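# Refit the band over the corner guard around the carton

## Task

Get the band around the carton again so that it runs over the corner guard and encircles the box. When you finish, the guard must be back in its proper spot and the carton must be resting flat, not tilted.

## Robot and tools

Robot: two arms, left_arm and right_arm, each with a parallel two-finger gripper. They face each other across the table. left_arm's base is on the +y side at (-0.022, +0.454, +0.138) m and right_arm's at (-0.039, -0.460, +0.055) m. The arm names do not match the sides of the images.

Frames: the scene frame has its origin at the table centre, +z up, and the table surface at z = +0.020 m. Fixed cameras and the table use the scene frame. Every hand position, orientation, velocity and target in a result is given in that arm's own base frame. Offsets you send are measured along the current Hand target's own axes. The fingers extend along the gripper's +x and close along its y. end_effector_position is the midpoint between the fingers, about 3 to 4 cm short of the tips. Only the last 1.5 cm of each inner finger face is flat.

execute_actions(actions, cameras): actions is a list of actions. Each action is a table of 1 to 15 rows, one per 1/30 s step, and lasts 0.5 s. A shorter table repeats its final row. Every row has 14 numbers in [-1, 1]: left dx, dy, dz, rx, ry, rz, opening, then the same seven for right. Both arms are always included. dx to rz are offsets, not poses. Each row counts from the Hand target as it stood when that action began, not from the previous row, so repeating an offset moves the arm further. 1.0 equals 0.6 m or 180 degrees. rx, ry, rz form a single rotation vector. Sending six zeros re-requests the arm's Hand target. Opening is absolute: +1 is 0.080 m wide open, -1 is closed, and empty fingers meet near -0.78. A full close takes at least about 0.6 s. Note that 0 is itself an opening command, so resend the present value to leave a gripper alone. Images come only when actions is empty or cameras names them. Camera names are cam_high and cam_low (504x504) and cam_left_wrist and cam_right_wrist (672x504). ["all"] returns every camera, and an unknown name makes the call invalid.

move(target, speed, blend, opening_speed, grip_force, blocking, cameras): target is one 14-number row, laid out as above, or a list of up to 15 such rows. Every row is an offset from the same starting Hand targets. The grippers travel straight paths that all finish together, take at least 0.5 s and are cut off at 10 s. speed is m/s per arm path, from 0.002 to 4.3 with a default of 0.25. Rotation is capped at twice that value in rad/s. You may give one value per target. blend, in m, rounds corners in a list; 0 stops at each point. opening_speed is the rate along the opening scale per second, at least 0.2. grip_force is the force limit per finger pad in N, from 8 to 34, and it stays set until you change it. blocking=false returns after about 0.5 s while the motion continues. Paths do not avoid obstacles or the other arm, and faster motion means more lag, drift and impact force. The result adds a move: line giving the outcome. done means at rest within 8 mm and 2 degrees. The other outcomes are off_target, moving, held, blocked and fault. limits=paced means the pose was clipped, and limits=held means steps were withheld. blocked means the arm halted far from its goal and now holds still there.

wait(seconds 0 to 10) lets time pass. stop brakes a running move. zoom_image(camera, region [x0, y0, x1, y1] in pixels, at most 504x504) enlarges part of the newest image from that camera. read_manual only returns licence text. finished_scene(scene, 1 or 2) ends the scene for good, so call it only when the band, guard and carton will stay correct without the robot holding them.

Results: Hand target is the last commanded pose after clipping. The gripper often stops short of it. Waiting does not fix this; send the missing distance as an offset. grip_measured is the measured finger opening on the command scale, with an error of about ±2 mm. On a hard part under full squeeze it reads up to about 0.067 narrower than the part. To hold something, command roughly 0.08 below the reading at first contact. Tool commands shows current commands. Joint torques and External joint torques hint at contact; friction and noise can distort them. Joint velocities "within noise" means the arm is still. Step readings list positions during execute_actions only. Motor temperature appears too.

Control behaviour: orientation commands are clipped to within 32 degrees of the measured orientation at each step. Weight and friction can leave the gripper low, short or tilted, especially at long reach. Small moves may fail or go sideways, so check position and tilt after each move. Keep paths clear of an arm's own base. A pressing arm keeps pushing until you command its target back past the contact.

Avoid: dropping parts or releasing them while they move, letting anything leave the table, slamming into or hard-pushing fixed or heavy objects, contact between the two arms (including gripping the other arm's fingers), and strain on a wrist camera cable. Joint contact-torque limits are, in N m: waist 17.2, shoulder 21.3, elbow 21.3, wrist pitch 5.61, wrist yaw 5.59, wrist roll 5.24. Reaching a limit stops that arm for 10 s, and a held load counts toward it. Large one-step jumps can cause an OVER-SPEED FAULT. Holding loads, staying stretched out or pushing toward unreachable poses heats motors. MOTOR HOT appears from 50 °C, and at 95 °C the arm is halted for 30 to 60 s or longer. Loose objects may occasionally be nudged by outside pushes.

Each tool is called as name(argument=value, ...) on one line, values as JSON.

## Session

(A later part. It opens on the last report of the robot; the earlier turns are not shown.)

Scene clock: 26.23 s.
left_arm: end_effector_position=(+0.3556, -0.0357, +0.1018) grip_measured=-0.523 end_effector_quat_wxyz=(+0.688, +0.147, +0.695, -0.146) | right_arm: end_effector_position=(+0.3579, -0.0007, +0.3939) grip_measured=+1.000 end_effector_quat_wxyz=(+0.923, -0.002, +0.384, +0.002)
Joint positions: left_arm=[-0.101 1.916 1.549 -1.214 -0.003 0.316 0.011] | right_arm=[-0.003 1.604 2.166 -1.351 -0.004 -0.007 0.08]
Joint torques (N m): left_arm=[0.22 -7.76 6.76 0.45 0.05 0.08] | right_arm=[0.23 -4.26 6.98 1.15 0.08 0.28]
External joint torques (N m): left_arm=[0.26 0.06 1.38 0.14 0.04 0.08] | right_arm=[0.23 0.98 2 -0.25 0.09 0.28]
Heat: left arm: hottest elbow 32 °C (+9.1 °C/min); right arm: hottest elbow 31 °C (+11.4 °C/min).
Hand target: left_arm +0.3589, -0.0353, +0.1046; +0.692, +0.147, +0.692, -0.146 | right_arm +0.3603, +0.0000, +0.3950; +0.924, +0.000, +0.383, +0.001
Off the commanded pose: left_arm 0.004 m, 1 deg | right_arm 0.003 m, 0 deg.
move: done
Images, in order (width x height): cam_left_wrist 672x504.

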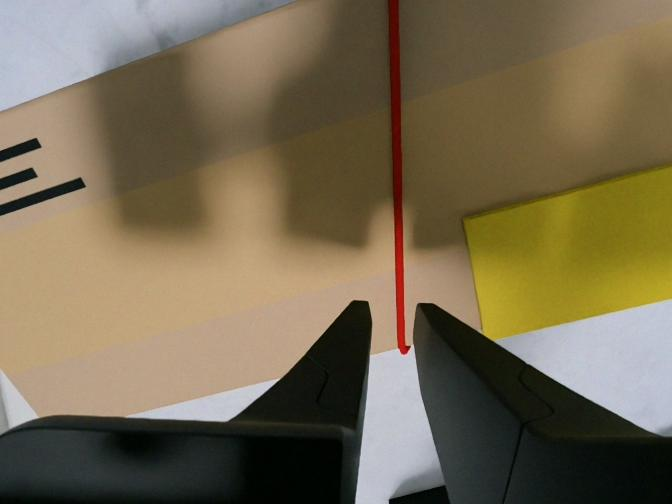

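move(target=[[0.025,-0.003,0.0,0,0,0,-0.52,0,0,0,0,0,0,1],[0.031,-0.003,0.0,0,0,0,-0.52,0,0,0,0,0,0,1]], cameras=["cam_left_wrist"], speed=[0.05,0.02])

zoom_image(camera="cam_left_wrist", region=[310, 240, 490, 400])

move(target=[0,0,0,0,0,0,-1,0,0,0,0,0,0,1], cameras=["cam_left_wrist"], speed=0.03)

zoom_image(camera="cam_left_wrist", region=[310, 240, 490, 400])

Scene clock: 27.90 s.
left_arm: end_effector_position=(+0.3596, -0.0361, +0.0915) grip_measured=-0.523 end_effector_quat_wxyz=(+0.697, +0.148, +0.687, -0.145) | right_arm: end_effector_position=(+0.3579, -0.0007, +0.3939) grip_measured=+1.000 end_effector_quat_wxyz=(+0.923, -0.002, +0.384, +0.002)
Joint positions: left_arm=[-0.101 1.916 1.508 -1.148 -0.003 0.316 0.011] | right_arm=[-0.003 1.604 2.166 -1.351 -0.004 -0.007 0.08]
Joint torques (N m): left_arm=[-0.21 -6.87 4.35 0.8 0.06 -0.06] | right_arm=[0.34 -4.05 7.06 1.15 0.05 0.24]
External joint torques (N m): left_arm=[-0.22 0.88 -1 0.45 0.05 -0.06] | right_arm=[0.32 1.18 2.12 -0.22 0.06 0.24]
Heat: left arm: hottest elbow 32 °C (+8.6 °C/min); right arm: hottest elbow 31 °C (+10.8 °C/min).
Hand target: left_arm +0.3581, -0.0370, +0.0860; +0.692, +0.147, +0.692, -0.146 | right_arm +0.3603, +0.0000, +0.3950; +0.924, +0.000, +0.383, +0.001
Off the commanded pose: left_arm 0.006 m, 1 deg | right_arm 0.003 m, 0 deg.
move: done
Images, in order (width x height): cam_left_wrist 672x504.

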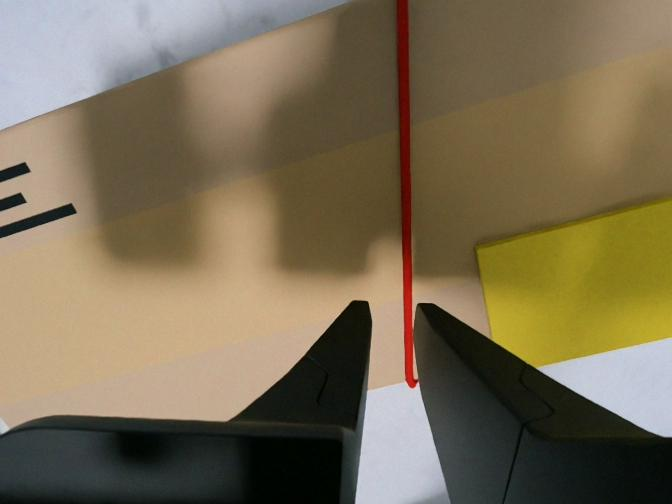

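Scaled by 2.800.

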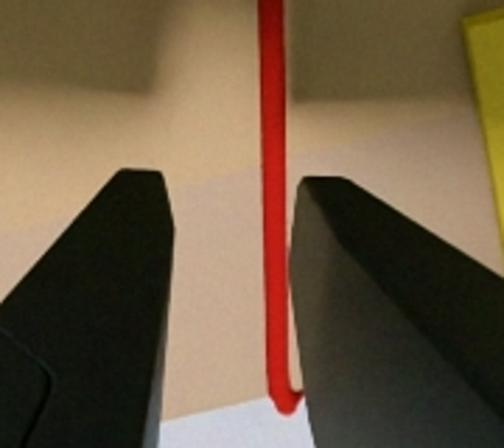

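Scene clock: 28.40 s.
left_arm: end_effector_position=(+0.3597, -0.0361, +0.0916) grip_measured=-0.774 end_effector_quat_wxyz=(+0.697, +0.148, +0.686, -0.145) | right_arm: end_effector_position=(+0.3579, -0.0007, +0.3939) grip_measured=+1.000 end_effector_quat_wxyz=(+0.923, -0.002, +0.384, +0.002)
Joint positions: left_arm=[-0.101 1.916 1.508 -1.147 -0.003 0.316 0] | right_arm=[-0.003 1.604 2.166 -1.351 -0.004 -0.007 0.08]
Joint torques (N m): left_arm=[-0.22 -6.86 4.35 0.83 0.05 -0.07] | right_arm=[0.3 -4.29 6.99 1.15 0.06 0.24]
External joint torques (N m): left_arm=[-0.18 1.03 -1.05 0.48 0.04 -0.07] | right_arm=[0.3 0.78 2.11 -0.23 0.07 0.24]
Heat: left arm: hottest elbow 32 °C (+8.5 °C/min); right arm: hottest elbow 31 °C (+10.6 °C/min).
Hand target: left_arm +0.3582, -0.0370, +0.0860; +0.692, +0.147, +0.692, -0.146 | right_arm +0.3603, +0.0000, +0.3950; +0.924, +0.000, +0.383, +0.001
Off the commanded pose: left_arm 0.006 m, 1 deg | right_arm 0.003 m, 0 deg.
move: done
Images, in order (width x height): cam_left_wrist 672x504.

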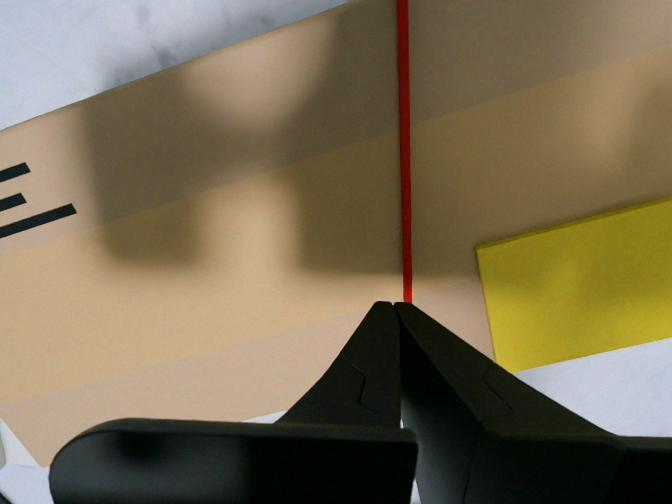

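Scaled by 2.800.

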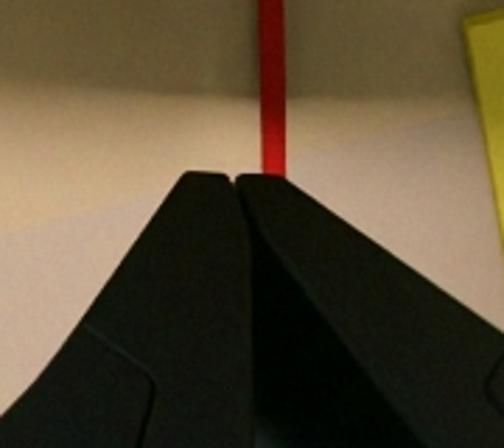

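move(target=[[-0.03,-0.005,0.0,0,0,0,-0.52,0,0,0,0,0,0,1],[0.006,-0.005,0.0,0,0,0,-0.52,0,0,0,0,0,0,1]], cameras=["cam_left_wrist","cam_low"], speed=[0.06,0.06])

zoom_image(camera="cam_low", region=[230, 190, 330, 260])

zoom_image(camera="cam_left_wrist", region=[310, 240, 490, 400])

Scene clock: 30.97 s.
left_arm: end_effector_position=(+0.3584, -0.0389, +0.0875) grip_measured=-0.523 end_effector_quat_wxyz=(+0.696, +0.148, +0.687, -0.145) | right_arm: end_effector_position=(+0.3579, -0.0007, +0.3939) grip_measured=+1.000 end_effector_quat_wxyz=(+0.923, -0.002, +0.384, +0.002)
Joint positions: left_arm=[-0.109 1.917 1.493 -1.133 -0.003 0.309 0.011] | right_arm=[-0.003 1.604 2.166 -1.351 -0.004 -0.007 0.08]
Joint torques (N m): left_arm=[-0.18 -6.94 4.37 0.81 0.05 -0.12] | right_arm=[0.22 -4.19 6.85 1.2 0.08 0.25]
External joint torques (N m): left_arm=[-0.16 0.93 -1.03 0.46 0.04 -0.11] | right_arm=[0.22 1.12 1.86 -0.19 0.09 0.25]
Heat: left arm: hottest elbow 32 °C (+7.8 °C/min); right arm: hottest elbow 32 °C (+11.6 °C/min).
Hand target: left_arm +0.3569, -0.0398, +0.0823; +0.692, +0.147, +0.692, -0.146 | right_arm +0.3603, +0.0000, +0.3950; +0.924, +0.000, +0.383, +0.001
Off the commanded pose: left_arm 0.005 m, 1 deg | right_arm 0.003 m, 0 deg.
move: done
Images, in order (width x height): cam_low 504x504, cam_left_wrist 672x504.

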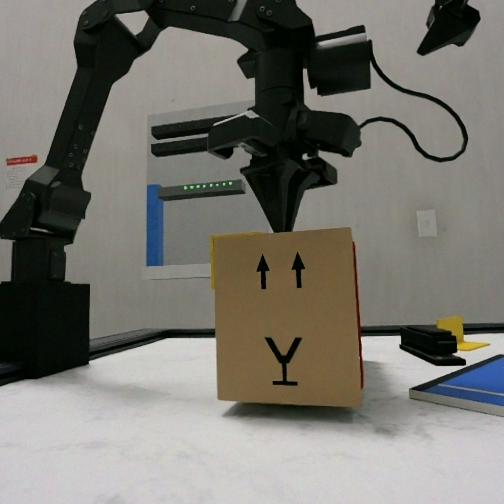

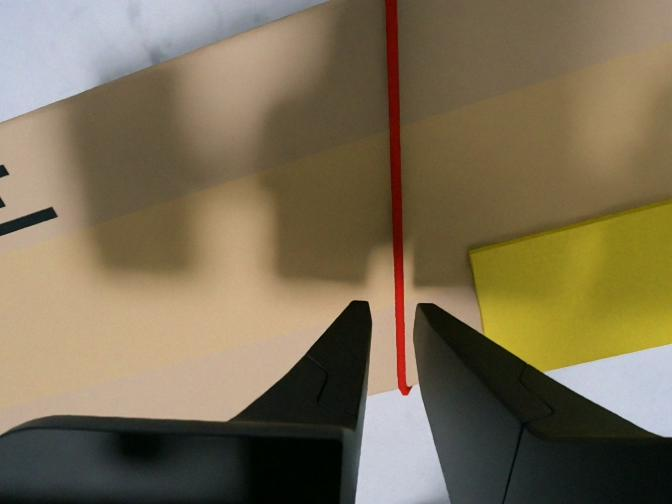

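Scaled by 5.040.

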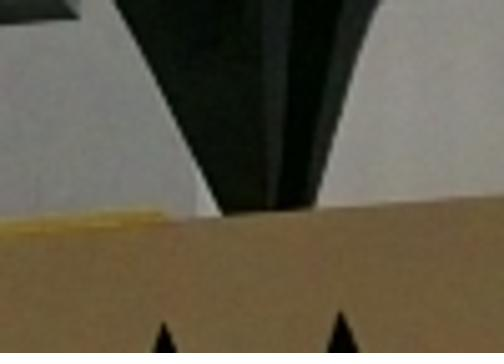

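Scaled by 2.800.

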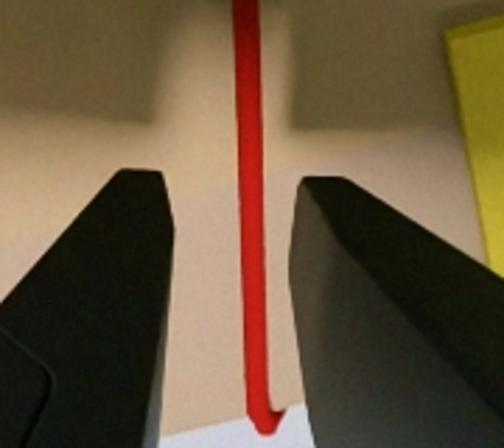

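move(target=[0.008,0,0,0,0,0,-0.52,0,0,0,0,0,0,1], cameras=["cam_left_wrist","cam_low"], speed=0.03)

zoom_image(camera="cam_left_wrist", region=[310, 240, 490, 400])

Scene clock: 31.97 s.
left_arm: end_effector_position=(+0.3586, -0.0389, +0.0833) grip_measured=-0.523 end_effector_quat_wxyz=(+0.697, +0.148, +0.686, -0.145) | right_arm: end_effector_position=(+0.3579, -0.0007, +0.3939) grip_measured=+1.000 end_effector_quat_wxyz=(+0.923, -0.002, +0.384, +0.002)
Joint positions: left_arm=[-0.109 1.919 1.478 -1.114 -0.003 0.309 0.011] | right_arm=[-0.003 1.604 2.166 -1.351 -0.004 -0.007 0.08]
Joint torques (N m): left_arm=[-0.23 -6.8 4.34 0.81 0.06 -0.11] | right_arm=[0.21 -4.21 6.87 1.19 0.09 0.22]
External joint torques (N m): left_arm=[-0.22 0.99 -0.95 0.48 0.05 -0.11] | right_arm=[0.21 1.05 1.87 -0.21 0.1 0.22]
Heat: left arm: hottest elbow 32 °C (+7.5 °C/min); right arm: hottest elbow 32 °C (+11.3 °C/min).
Hand target: left_arm +0.3570, -0.0398, +0.0776; +0.692, +0.147, +0.692, -0.146 | right_arm +0.3603, +0.0000, +0.3950; +0.924, +0.000, +0.383, +0.001
Off the commanded pose: left_arm 0.006 m, 1 deg | right_arm 0.003 m, 0 deg.
move: done
Images, in order (width x height): cam_low 504x504, cam_left_wrist 672x504.

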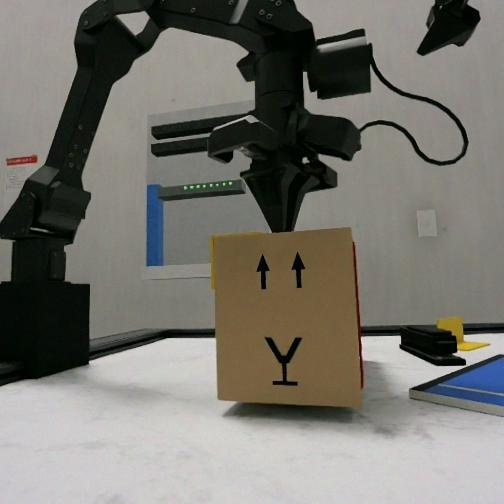

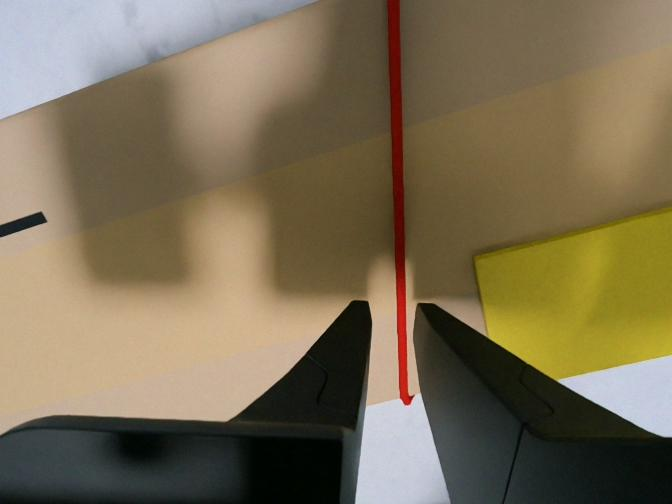

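Scaled by 2.800.

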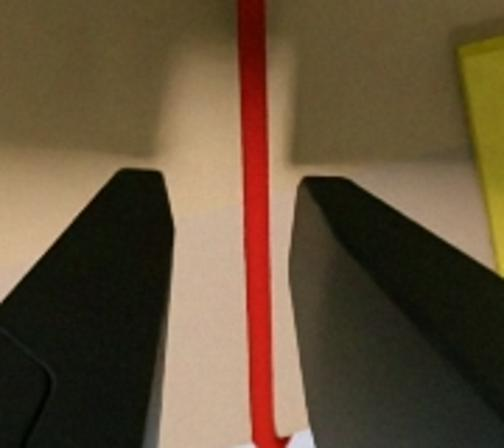

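move(target=[0.006,-0.001,0,0,0,0,-0.52,0,0,0,0,0,0,1], cameras=["cam_left_wrist","cam_low"], speed=0.03)

zoom_image(camera="cam_left_wrist", region=[310, 240, 490, 400])

Scene clock: 32.97 s.
left_arm: end_effector_position=(+0.3584, -0.0393, +0.0797) grip_measured=-0.523 end_effector_quat_wxyz=(+0.697, +0.148, +0.686, -0.145) | right_arm: end_effector_position=(+0.3579, -0.0007, +0.3939) grip_measured=+1.000 end_effector_quat_wxyz=(+0.923, -0.002, +0.384, +0.002)
Joint positions: left_arm=[-0.11 1.921 1.467 -1.101 -0.003 0.308 0.011] | right_arm=[-0.003 1.604 2.166 -1.351 -0.004 -0.007 0.08]
Joint torques (N m): left_arm=[-0.3 -6.8 4.3 0.82 0.05 -0.11] | right_arm=[0.25 -4.06 7.05 1.19 0.08 0.25]
External joint torques (N m): left_arm=[-0.29 1 -1.02 0.47 0.04 -0.11] | right_arm=[0.28 1.06 2.15 -0.2 0.08 0.24]
Heat: left arm: hottest elbow 32 °C (+7.3 °C/min); right arm: hottest elbow 32 °C (+10.9 °C/min).
Hand target: left_arm +0.3567, -0.0402, +0.0740; +0.692, +0.147, +0.692, -0.146 | right_arm +0.3603, +0.0000, +0.3950; +0.924, +0.000, +0.383, +0.001
Off the commanded pose: left_arm 0.006 m, 1 deg | right_arm 0.003 m, 0 deg.
move: done
Images, in order (width x height): cam_low 504x504, cam_left_wrist 672x504.

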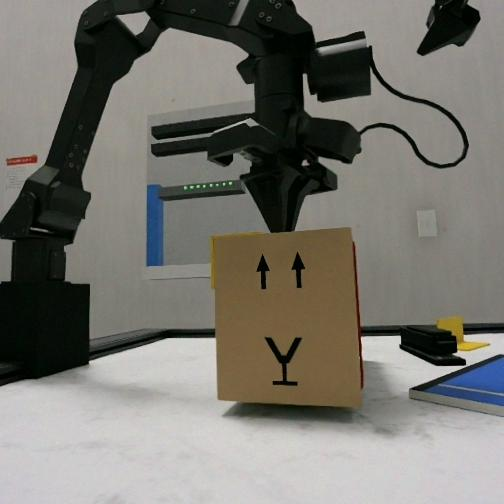

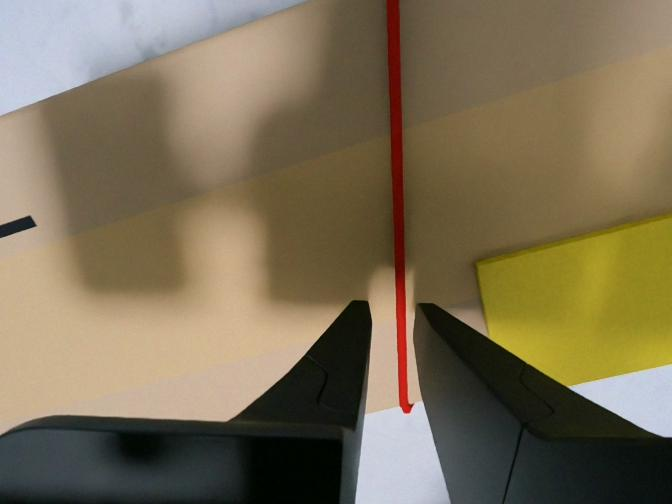

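Scaled by 2.800.

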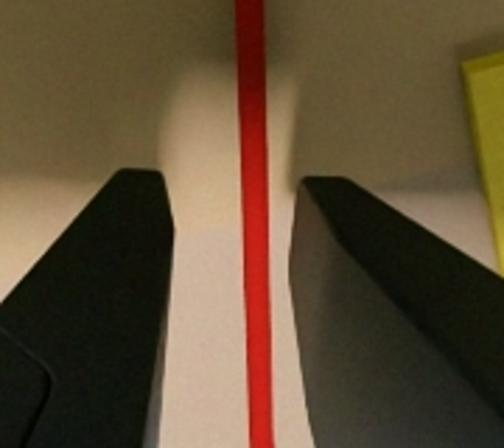

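move(target=[0.006,0,0,0,0,0,-0.52,0,0,0,0,0,0,1], cameras=["cam_left_wrist","cam_low"], speed=0.03)

zoom_image(camera="cam_left_wrist", region=[310, 240, 490, 400])

Scene clock: 34.03 s.
left_arm: end_effector_position=(+0.3584, -0.0393, +0.0760) grip_measured=-0.523 end_effector_quat_wxyz=(+0.697, +0.148, +0.686, -0.145) | right_arm: end_effector_position=(+0.3579, -0.0007, +0.3939) grip_measured=+1.000 end_effector_quat_wxyz=(+0.923, -0.002, +0.384, +0.002)
Joint positions: left_arm=[-0.11 1.925 1.457 -1.087 -0.003 0.308 0.011] | right_arm=[-0.003 1.604 2.166 -1.351 -0.004 -0.007 0.08]
Joint torques (N m): left_arm=[-0.25 -6.82 4.3 0.82 0.05 -0.12] | right_arm=[0.24 -4.15 6.98 1.17 0.09 0.25]
External joint torques (N m): left_arm=[-0.25 1.01 -1.02 0.48 0.05 -0.11] | right_arm=[0.24 0.99 2.09 -0.19 0.1 0.25]
Heat: left arm: hottest elbow 32 °C (+7.1 °C/min); right arm: hottest elbow 32 °C (+10.6 °C/min).
Hand target: left_arm +0.3567, -0.0402, +0.0703; +0.692, +0.147, +0.692, -0.146 | right_arm +0.3603, +0.0000, +0.3950; +0.924, +0.000, +0.383, +0.001
Off the commanded pose: left_arm 0.006 m, 1 deg | right_arm 0.003 m, 0 deg.
move: done
Images, in order (width x height): cam_low 504x504, cam_left_wrist 672x504.

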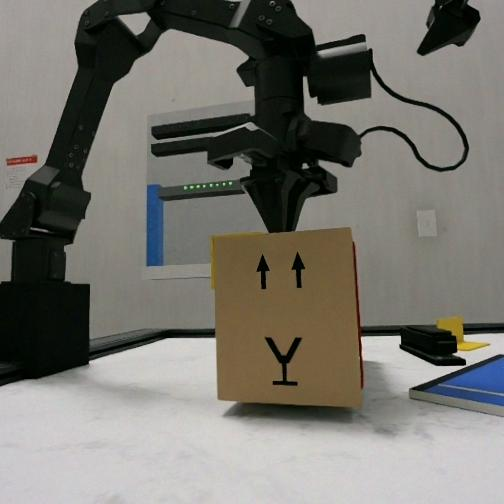

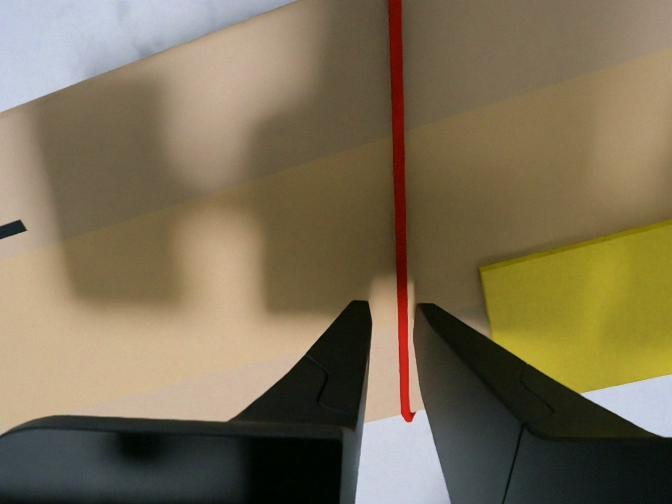

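Scaled by 2.800.

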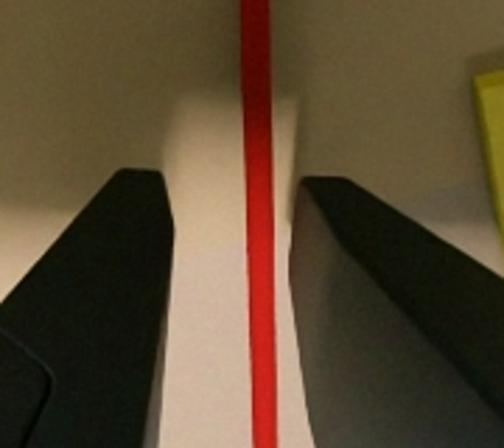

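move(target=[0.006,-0.001,0,0,0,0,-0.52,0,0,0,0,0,0,1], cameras=["cam_left_wrist","cam_high"], speed=0.03)

zoom_image(camera="cam_left_wrist", region=[310, 240, 490, 400])

Scene clock: 35.00 s.
left_arm: end_effector_position=(+0.3583, -0.0398, +0.0725) grip_measured=-0.523 end_effector_quat_wxyz=(+0.697, +0.148, +0.686, -0.145) | right_arm: end_effector_position=(+0.3579, -0.0007, +0.3939) grip_measured=+1.000 end_effector_quat_wxyz=(+0.923, -0.002, +0.384, +0.002)
Joint positions: left_arm=[-0.112 1.927 1.446 -1.074 -0.003 0.306 0.011] | right_arm=[-0.003 1.604 2.166 -1.351 -0.004 -0.007 0.08]
Joint torques (N m): left_arm=[-0.29 -6.81 4.29 0.81 0.05 -0.12] | right_arm=[0.4 -4.4 7.05 1.19 0.09 0.28]
External joint torques (N m): left_arm=[-0.28 0.98 -0.93 0.49 0.04 -0.12] | right_arm=[0.38 0.88 2.07 -0.2 0.1 0.28]
Heat: left arm: hottest elbow 32 °C (+6.9 °C/min); right arm: hottest elbow 32 °C (+10.3 °C/min).
Hand target: left_arm +0.3565, -0.0408, +0.0668; +0.692, +0.147, +0.692, -0.146 | right_arm +0.3603, +0.0000, +0.3950; +0.924, +0.000, +0.383, +0.001
Off the commanded pose: left_arm 0.006 m, 1 deg | right_arm 0.003 m, 0 deg.
move: done
Images, in order (width x height): cam_high 504x504, cam_left_wrist 672x504.

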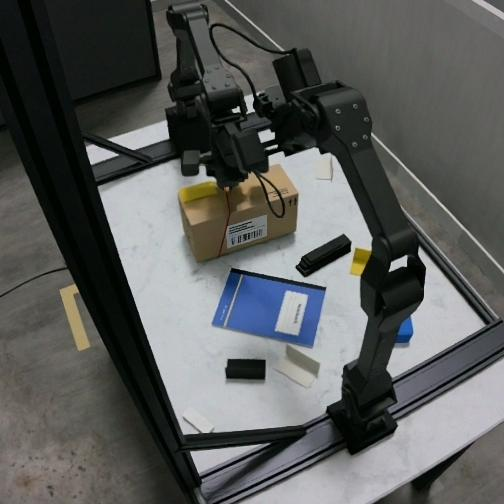

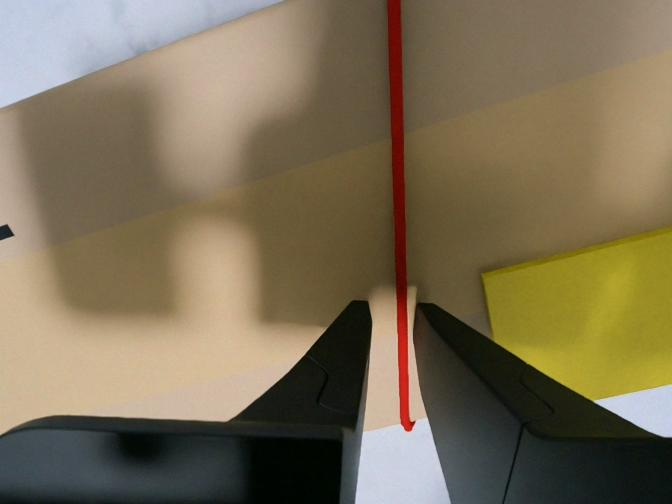

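Scaled by 2.800.

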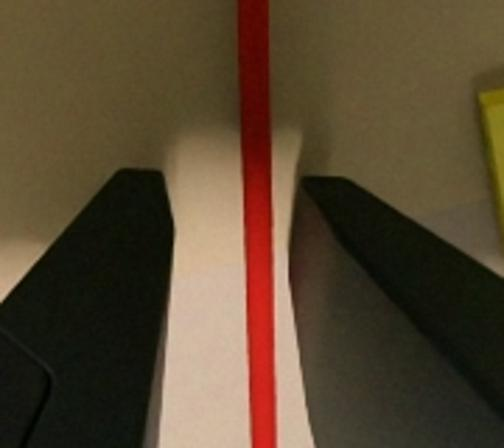

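move(target=[0.006,-0.004,0,0,0,0,-0.52,0,0,0,0,0,0,1], cameras=["cam_left_wrist"], speed=0.03)

zoom_image(camera="cam_left_wrist", region=[310, 240, 490, 400])

Scene clock: 36.03 s.
left_arm: end_effector_position=(+0.3576, -0.0415, +0.0701) grip_measured=-0.523 end_effector_quat_wxyz=(+0.697, +0.148, +0.686, -0.145) | right_arm: end_effector_position=(+0.3579, -0.0007, +0.3939) grip_measured=+1.000 end_effector_quat_wxyz=(+0.923, -0.002, +0.384, +0.002)
Joint positions: left_arm=[-0.117 1.927 1.436 -1.064 -0.003 0.3 0.011] | right_arm=[-0.003 1.604 2.166 -1.351 -0.004 -0.007 0.08]
Joint torques (N m): left_arm=[-0.38 -6.69 3.81 1.15 0.05 -0.12] | right_arm=[0.25 -4.11 6.94 1.2 0.07 0.29]
External joint torques (N m): left_arm=[-0.4 1.17 -1.51 0.79 0.05 -0.12] | right_arm=[0.26 1.16 1.97 -0.18 0.07 0.29]
Heat: left arm: hottest elbow 32 °C (+6.7 °C/min); right arm: hottest elbow 32 °C (+10.0 °C/min).
Hand target: left_arm +0.3554, -0.0430, +0.0631; +0.692, +0.147, +0.692, -0.146 | right_arm +0.3603, +0.0000, +0.3950; +0.924, +0.000, +0.383, +0.001
Off the commanded pose: left_arm 0.007 m, 1 deg | right_arm 0.003 m, 0 deg.
move: done
Images, in order (width x height): cam_left_wrist 672x504.

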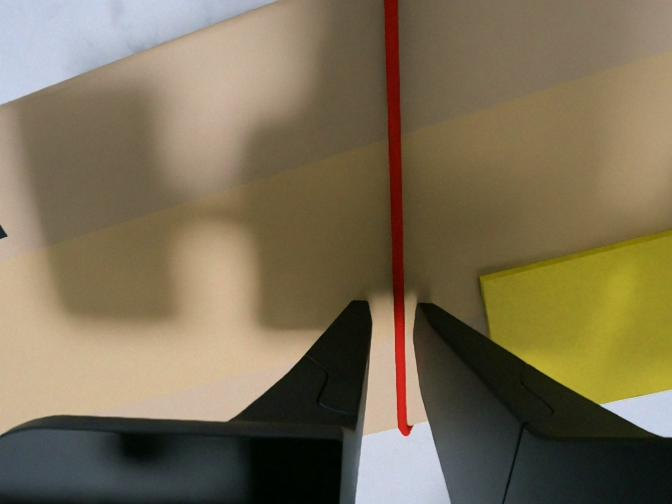

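Scaled by 2.800.

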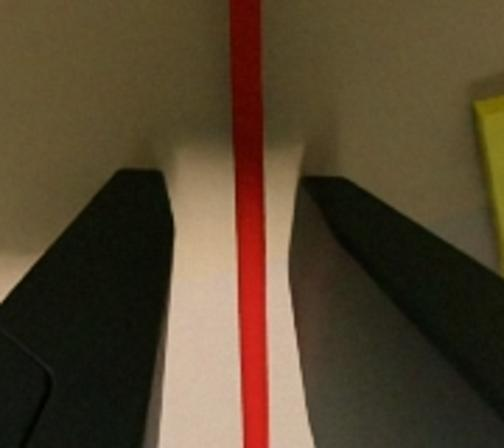

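move(target=[0,0,0,0,0,0,-1,0,0,0,0,0,0,1], cameras=[], speed=0.03)

move(target=[-0.03,0,0,0,0,0,-1,0,0,0,0,0,0,1], cameras=["cam_left_wrist","cam_right_wrist","cam_high","cam_low"], speed=0.05)

zoom_image(camera="cam_left_wrist", region=[310, 240, 490, 400])

Scene clock: 36.93 s.
left_arm: end_effector_position=(+0.3581, -0.0423, +0.0701) grip_measured=-0.770 end_effector_quat_wxyz=(+0.698, +0.148, +0.685, -0.145) | right_arm: end_effector_position=(+0.3579, -0.0007, +0.3939) grip_measured=+1.000 end_effector_quat_wxyz=(+0.923, -0.002, +0.384, +0.002)
Joint positions: left_arm=[-0.119 1.927 1.436 -1.061 -0.003 0.3 0] | right_arm=[-0.003 1.604 2.166 -1.351 -0.004 -0.007 0.08]
Joint torques (N m): left_arm=[-0.21 -6.7 3.82 0.97 0.05 -0.12] | right_arm=[0.29 -4.2 6.97 1.2 0.07 0.28]
External joint torques (N m): left_arm=[-0.22 1.16 -1.54 0.59 0.05 -0.11] | right_arm=[0.26 0.91 2.07 -0.19 0.08 0.28]
Heat: left arm: hottest elbow 32 °C (+6.5 °C/min); right arm: hottest elbow 32 °C (+9.7 °C/min).
Hand target: left_arm +0.3555, -0.0430, +0.0631; +0.692, +0.147, +0.692, -0.146 | right_arm +0.3603, +0.0000, +0.3950; +0.924, +0.000, +0.383, +0.001
Off the commanded pose: left_arm 0.008 m, 1 deg | right_arm 0.003 m, 0 deg.
move: done
No camera images: "cameras" was empty.

Scene clock: 37.80 s.
left_arm: end_effector_position=(+0.3535, -0.0419, +0.0769) grip_measured=-0.771 end_effector_quat_wxyz=(+0.688, +0.147, +0.695, -0.146) | right_arm: end_effector_position=(+0.3579, -0.0007, +0.3939) grip_measured=+1.000 end_effector_quat_wxyz=(+0.923, -0.002, +0.384, +0.002)
Joint positions: left_arm=[-0.119 1.927 1.464 -1.118 -0.002 0.3 0] | right_arm=[-0.003 1.604 2.166 -1.351 -0.004 -0.007 0.08]
Joint torques (N m): left_arm=[-0.12 -8.38 6.3 0.18 0.04 -0.11] | right_arm=[0.28 -4.2 7.04 1.17 0.06 0.26]
External joint torques (N m): left_arm=[-0.08 -0.51 1.01 -0.11 0.04 -0.11] | right_arm=[0.26 1 2.09 -0.22 0.08 0.26]
Heat: left arm: hottest shoulder 32 °C (+7.9 °C/min); right arm: hottest elbow 32 °C (+9.5 °C/min).
Hand target: left_arm +0.3555, -0.0431, +0.0812; +0.692, +0.147, +0.692, -0.146 | right_arm +0.3603, +0.0000, +0.3950; +0.924, +0.000, +0.383, +0.001
Off the commanded pose: left_arm 0.005 m, 1 deg | right_arm 0.003 m, 0 deg.
move: done

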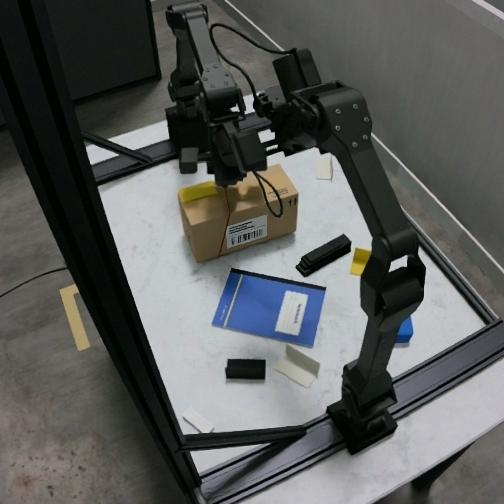

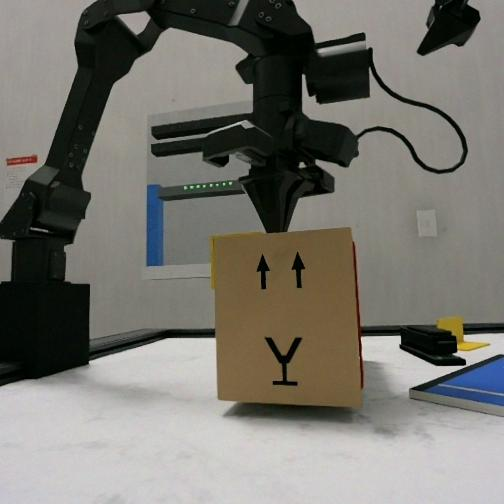

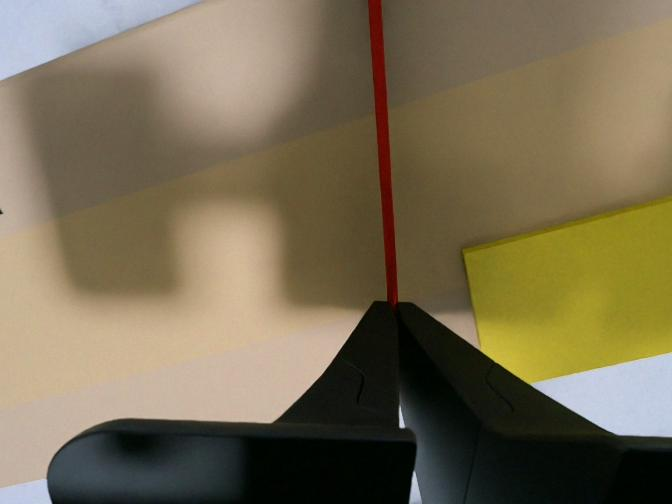

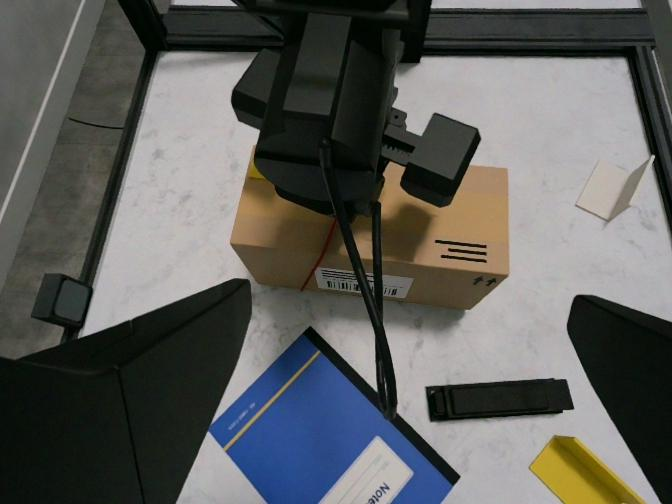

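Scaled by 2.800.

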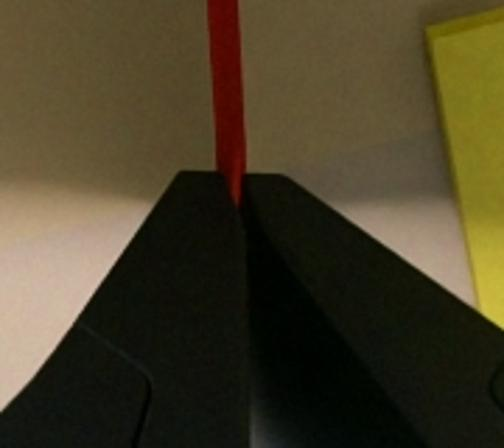

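move(target=[[-0.033,0,0,0,0,0,-1,0,0,0,0,0,0,1],[-0.033,-0.019,-0.055,0,0,0,-1,0,0,0,0,0,0,1]], cameras=["cam_left_wrist","cam_right_wrist","cam_low"], speed=0.06)

zoom_image(camera="cam_low", region=[190, 150, 390, 350])

Scene clock: 40.63 s.
left_arm: end_effector_position=(+0.3260, -0.0411, +0.0962) grip_measured=-0.771 end_effector_quat_wxyz=(+0.691, +0.147, +0.692, -0.148) | right_arm: end_effector_position=(+0.3579, -0.0007, +0.3939) grip_measured=+1.000 end_effector_quat_wxyz=(+0.923, -0.002, +0.384, +0.002)
Joint positions: left_arm=[-0.125 1.805 1.381 -1.15 0.001 0.295 0] | right_arm=[-0.003 1.604 2.166 -1.351 -0.004 -0.007 0.08]
Joint torques (N m): left_arm=[0.01 -9.79 3.77 -0.19 -0.07 -0.11] | right_arm=[0.25 -4.31 7.02 1.18 0.05 0.24]
External joint torques (N m): left_arm=[0 -2.71 -1.62 -0.52 -0.08 -0.11] | right_arm=[0.26 0.89 2.07 -0.22 0.06 0.24]
Heat: left arm: hottest shoulder 32 °C (+7.4 °C/min); right arm: hottest elbow 32 °C (+8.9 °C/min).
Hand target: left_arm +0.3207, -0.0401, +0.1010; +0.692, +0.147, +0.692, -0.146 | right_arm +0.3603, +0.0000, +0.3950; +0.924, +0.000, +0.383, +0.001
Off the commanded pose: left_arm 0.007 m, 0 deg | right_arm 0.003 m, 0 deg.
move: done
Images, in order (width x height): cam_low 504x504, cam_left_wrist 672x504, cam_right_wrist 672x504.

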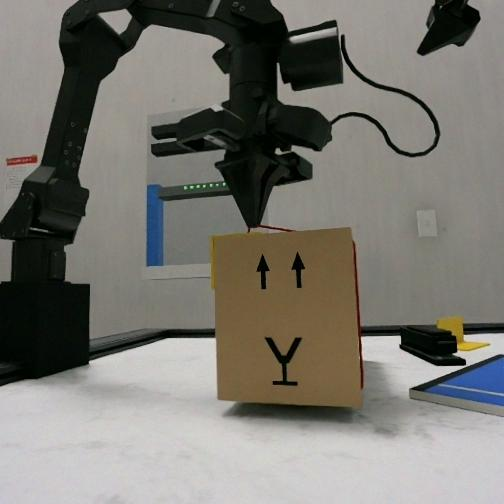

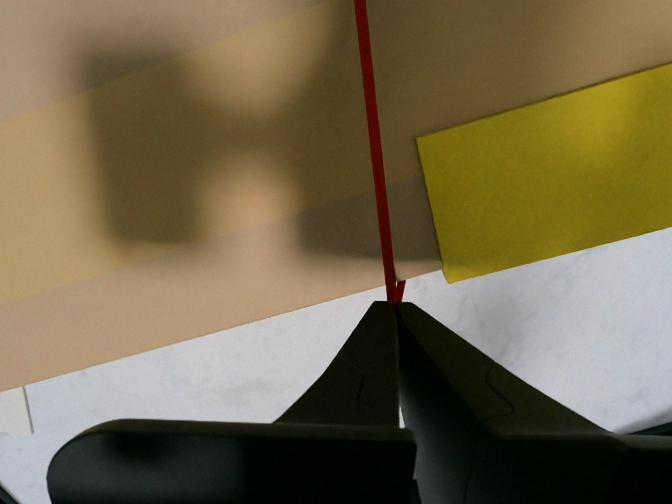

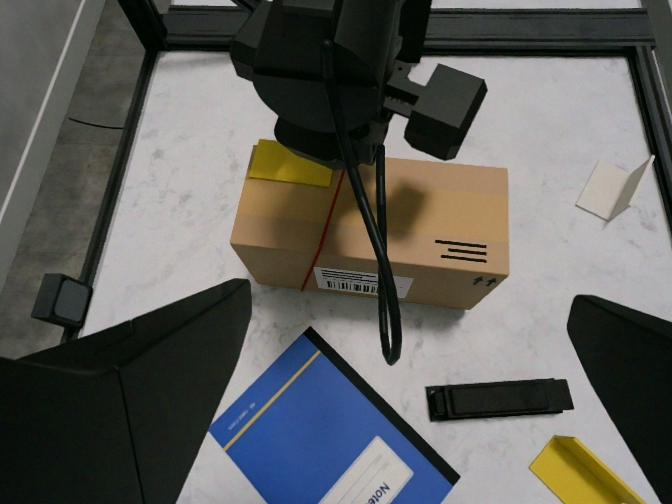

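Scaled by 2.520.

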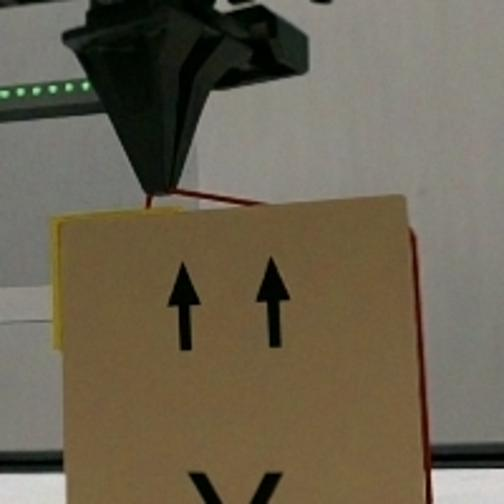

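move(target=[[-0.007,-0.010,-0.023,0,0,0,-1,0,0,0,0,0,0,1],[-0.007,-0.089,0.004,-0.105,0,0,-1,0,0,0,0,0,0,1]], cameras=["cam_left_wrist","cam_right_wrist","cam_low","cam_high"], speed=0.06)

zoom_image(camera="cam_low", region=[190, 150, 390, 350])

Scene clock: 45.03 s.
left_arm: end_effector_position=(+0.3040, -0.0880, +0.1025) grip_measured=-0.771 end_effector_quat_wxyz=(+0.710, +0.031, +0.703, -0.029) | right_arm: end_effector_position=(+0.3579, -0.0007, +0.3939) grip_measured=+1.000 end_effector_quat_wxyz=(+0.923, -0.002, +0.384, +0.002)
Joint positions: left_arm=[-0.284 1.747 1.336 -1.153 -0.005 -0.199 0] | right_arm=[-0.003 1.604 2.166 -1.351 -0.004 -0.007 0.08]
Joint torques (N m): left_arm=[-0.61 -7.11 5.89 -0.69 0.1 -0.11] | right_arm=[0.24 -4.19 6.9 1.13 0.05 0.27]
External joint torques (N m): left_arm=[-0.62 -0.48 0.54 -1.02 0.12 -0.11] | right_arm=[0.23 1.09 1.9 -0.27 0.06 0.27]
Motor temperatures (°C): left_arm=[25 34 32 27 28 27] | right_arm=[25 30 33 30 30 30]
Heat: left arm: hottest shoulder 34 °C (+9.3 °C/min); right arm: hottest elbow 33 °C (+9.3 °C/min).
Hand target: left_arm +0.3012, -0.0898, +0.1050; +0.706, +0.031, +0.707, -0.031 | right_arm +0.3603, +0.0000, +0.3950; +0.924, +0.000, +0.383, +0.001
Off the commanded pose: left_arm 0.004 m, 1 deg | right_arm 0.003 m, 0 deg.
move: done

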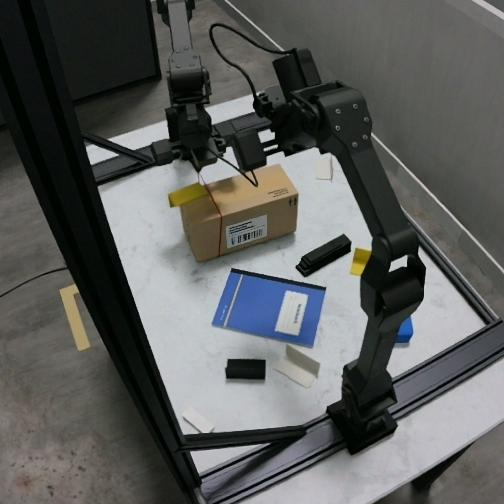

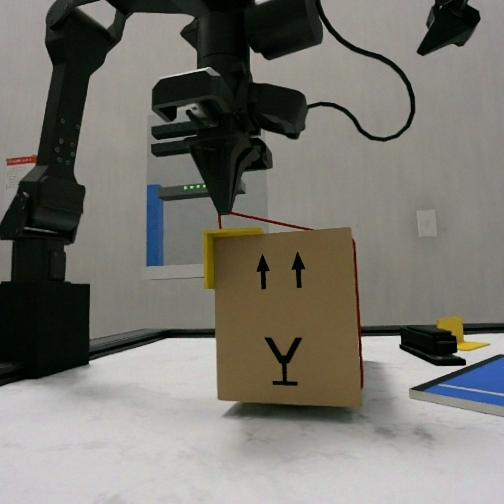

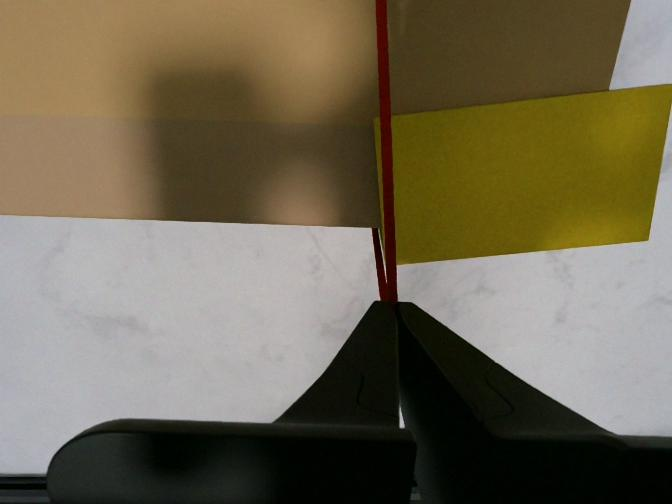

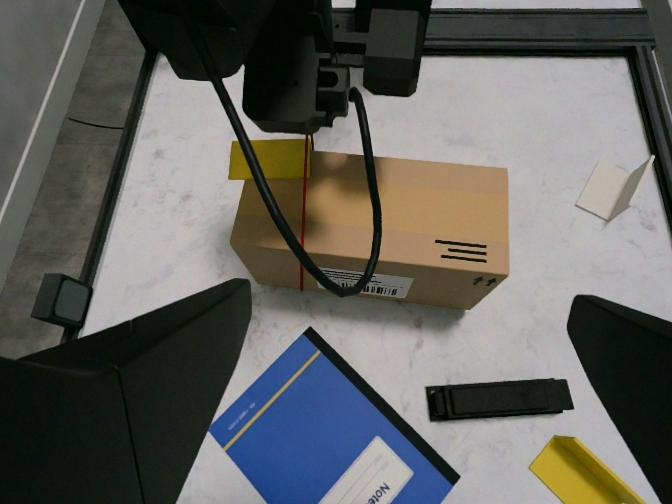

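Scaled by 2.520.

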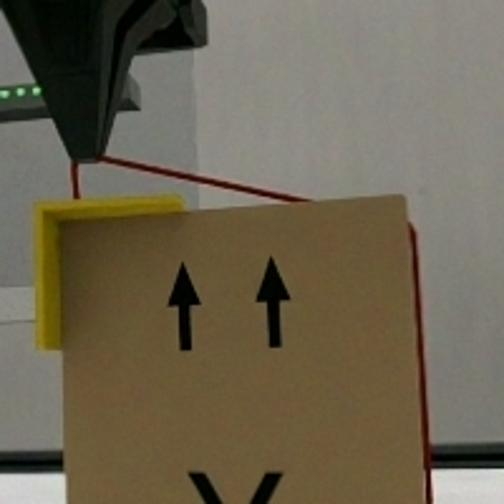

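move(target=[[0,0.0375,0,0,0,0,-1,0,0,0,0,0,0,1],[0.01,0.0375,-0.05,0,0,0,-1,0,0,0,0,0,0,1]], cameras=["cam_left_wrist","cam_right_wrist","cam_low","cam_high"], speed=0.06)

zoom_image(camera="cam_low", region=[190, 150, 390, 350])

Scene clock: 48.10 s.
left_arm: end_effector_position=(+0.2828, -0.0656, +0.0977) grip_measured=-0.771 end_effector_quat_wxyz=(+0.712, +0.031, +0.701, -0.031) | right_arm: end_effector_position=(+0.3579, -0.0007, +0.3939) grip_measured=+1.000 end_effector_quat_wxyz=(+0.923, -0.002, +0.384, +0.002)
Joint positions: left_arm=[-0.23 1.646 1.202 -1.111 -0.003 -0.142 0] | right_arm=[-0.003 1.604 2.166 -1.351 -0.004 -0.007 0.08]
Joint torques (N m): left_arm=[-0.37 -8.33 3.1 -0.83 0.05 -0.12] | right_arm=[0.44 -4.32 7.04 1.19 0.08 0.25]
External joint torques (N m): left_arm=[-0.37 -2.44 -2.21 -1.17 0.07 -0.12] | right_arm=[0.45 0.8 2.11 -0.22 0.09 0.25]
Heat: left arm: hottest shoulder 35 °C (+10.0 °C/min); right arm: hottest elbow 33 °C (+8.7 °C/min).
Hand target: left_arm +0.2733, -0.0648, +0.0991; +0.706, +0.032, +0.706, -0.031 | right_arm +0.3603, +0.0000, +0.3950; +0.924, +0.000, +0.383, +0.001
Off the commanded pose: left_arm 0.010 m, 1 deg | right_arm 0.003 m, 0 deg.
move: off_target (left_arm)

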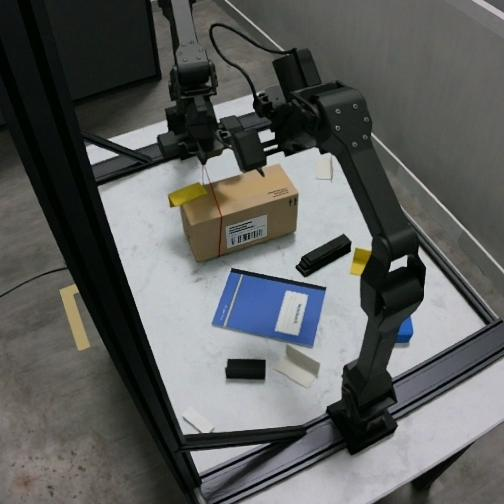

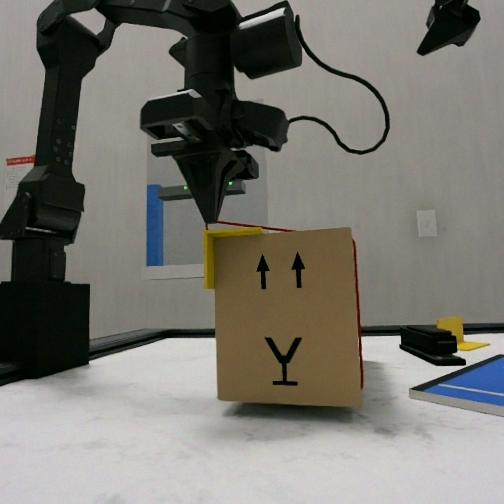

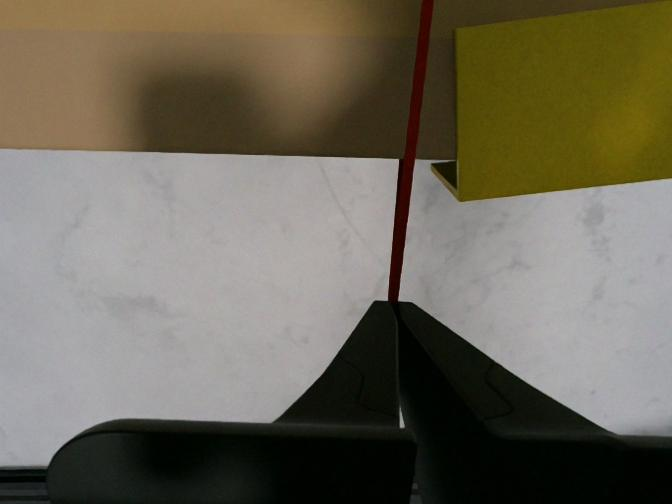

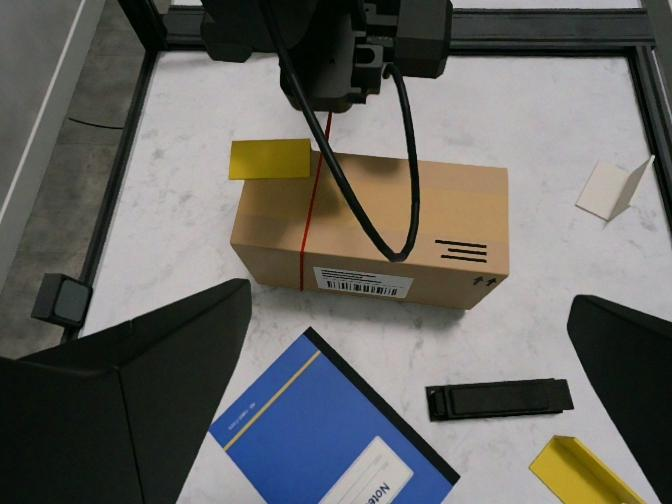

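Scaled by 2.520.

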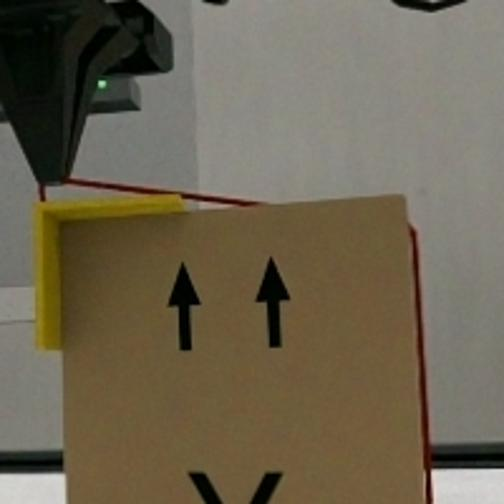

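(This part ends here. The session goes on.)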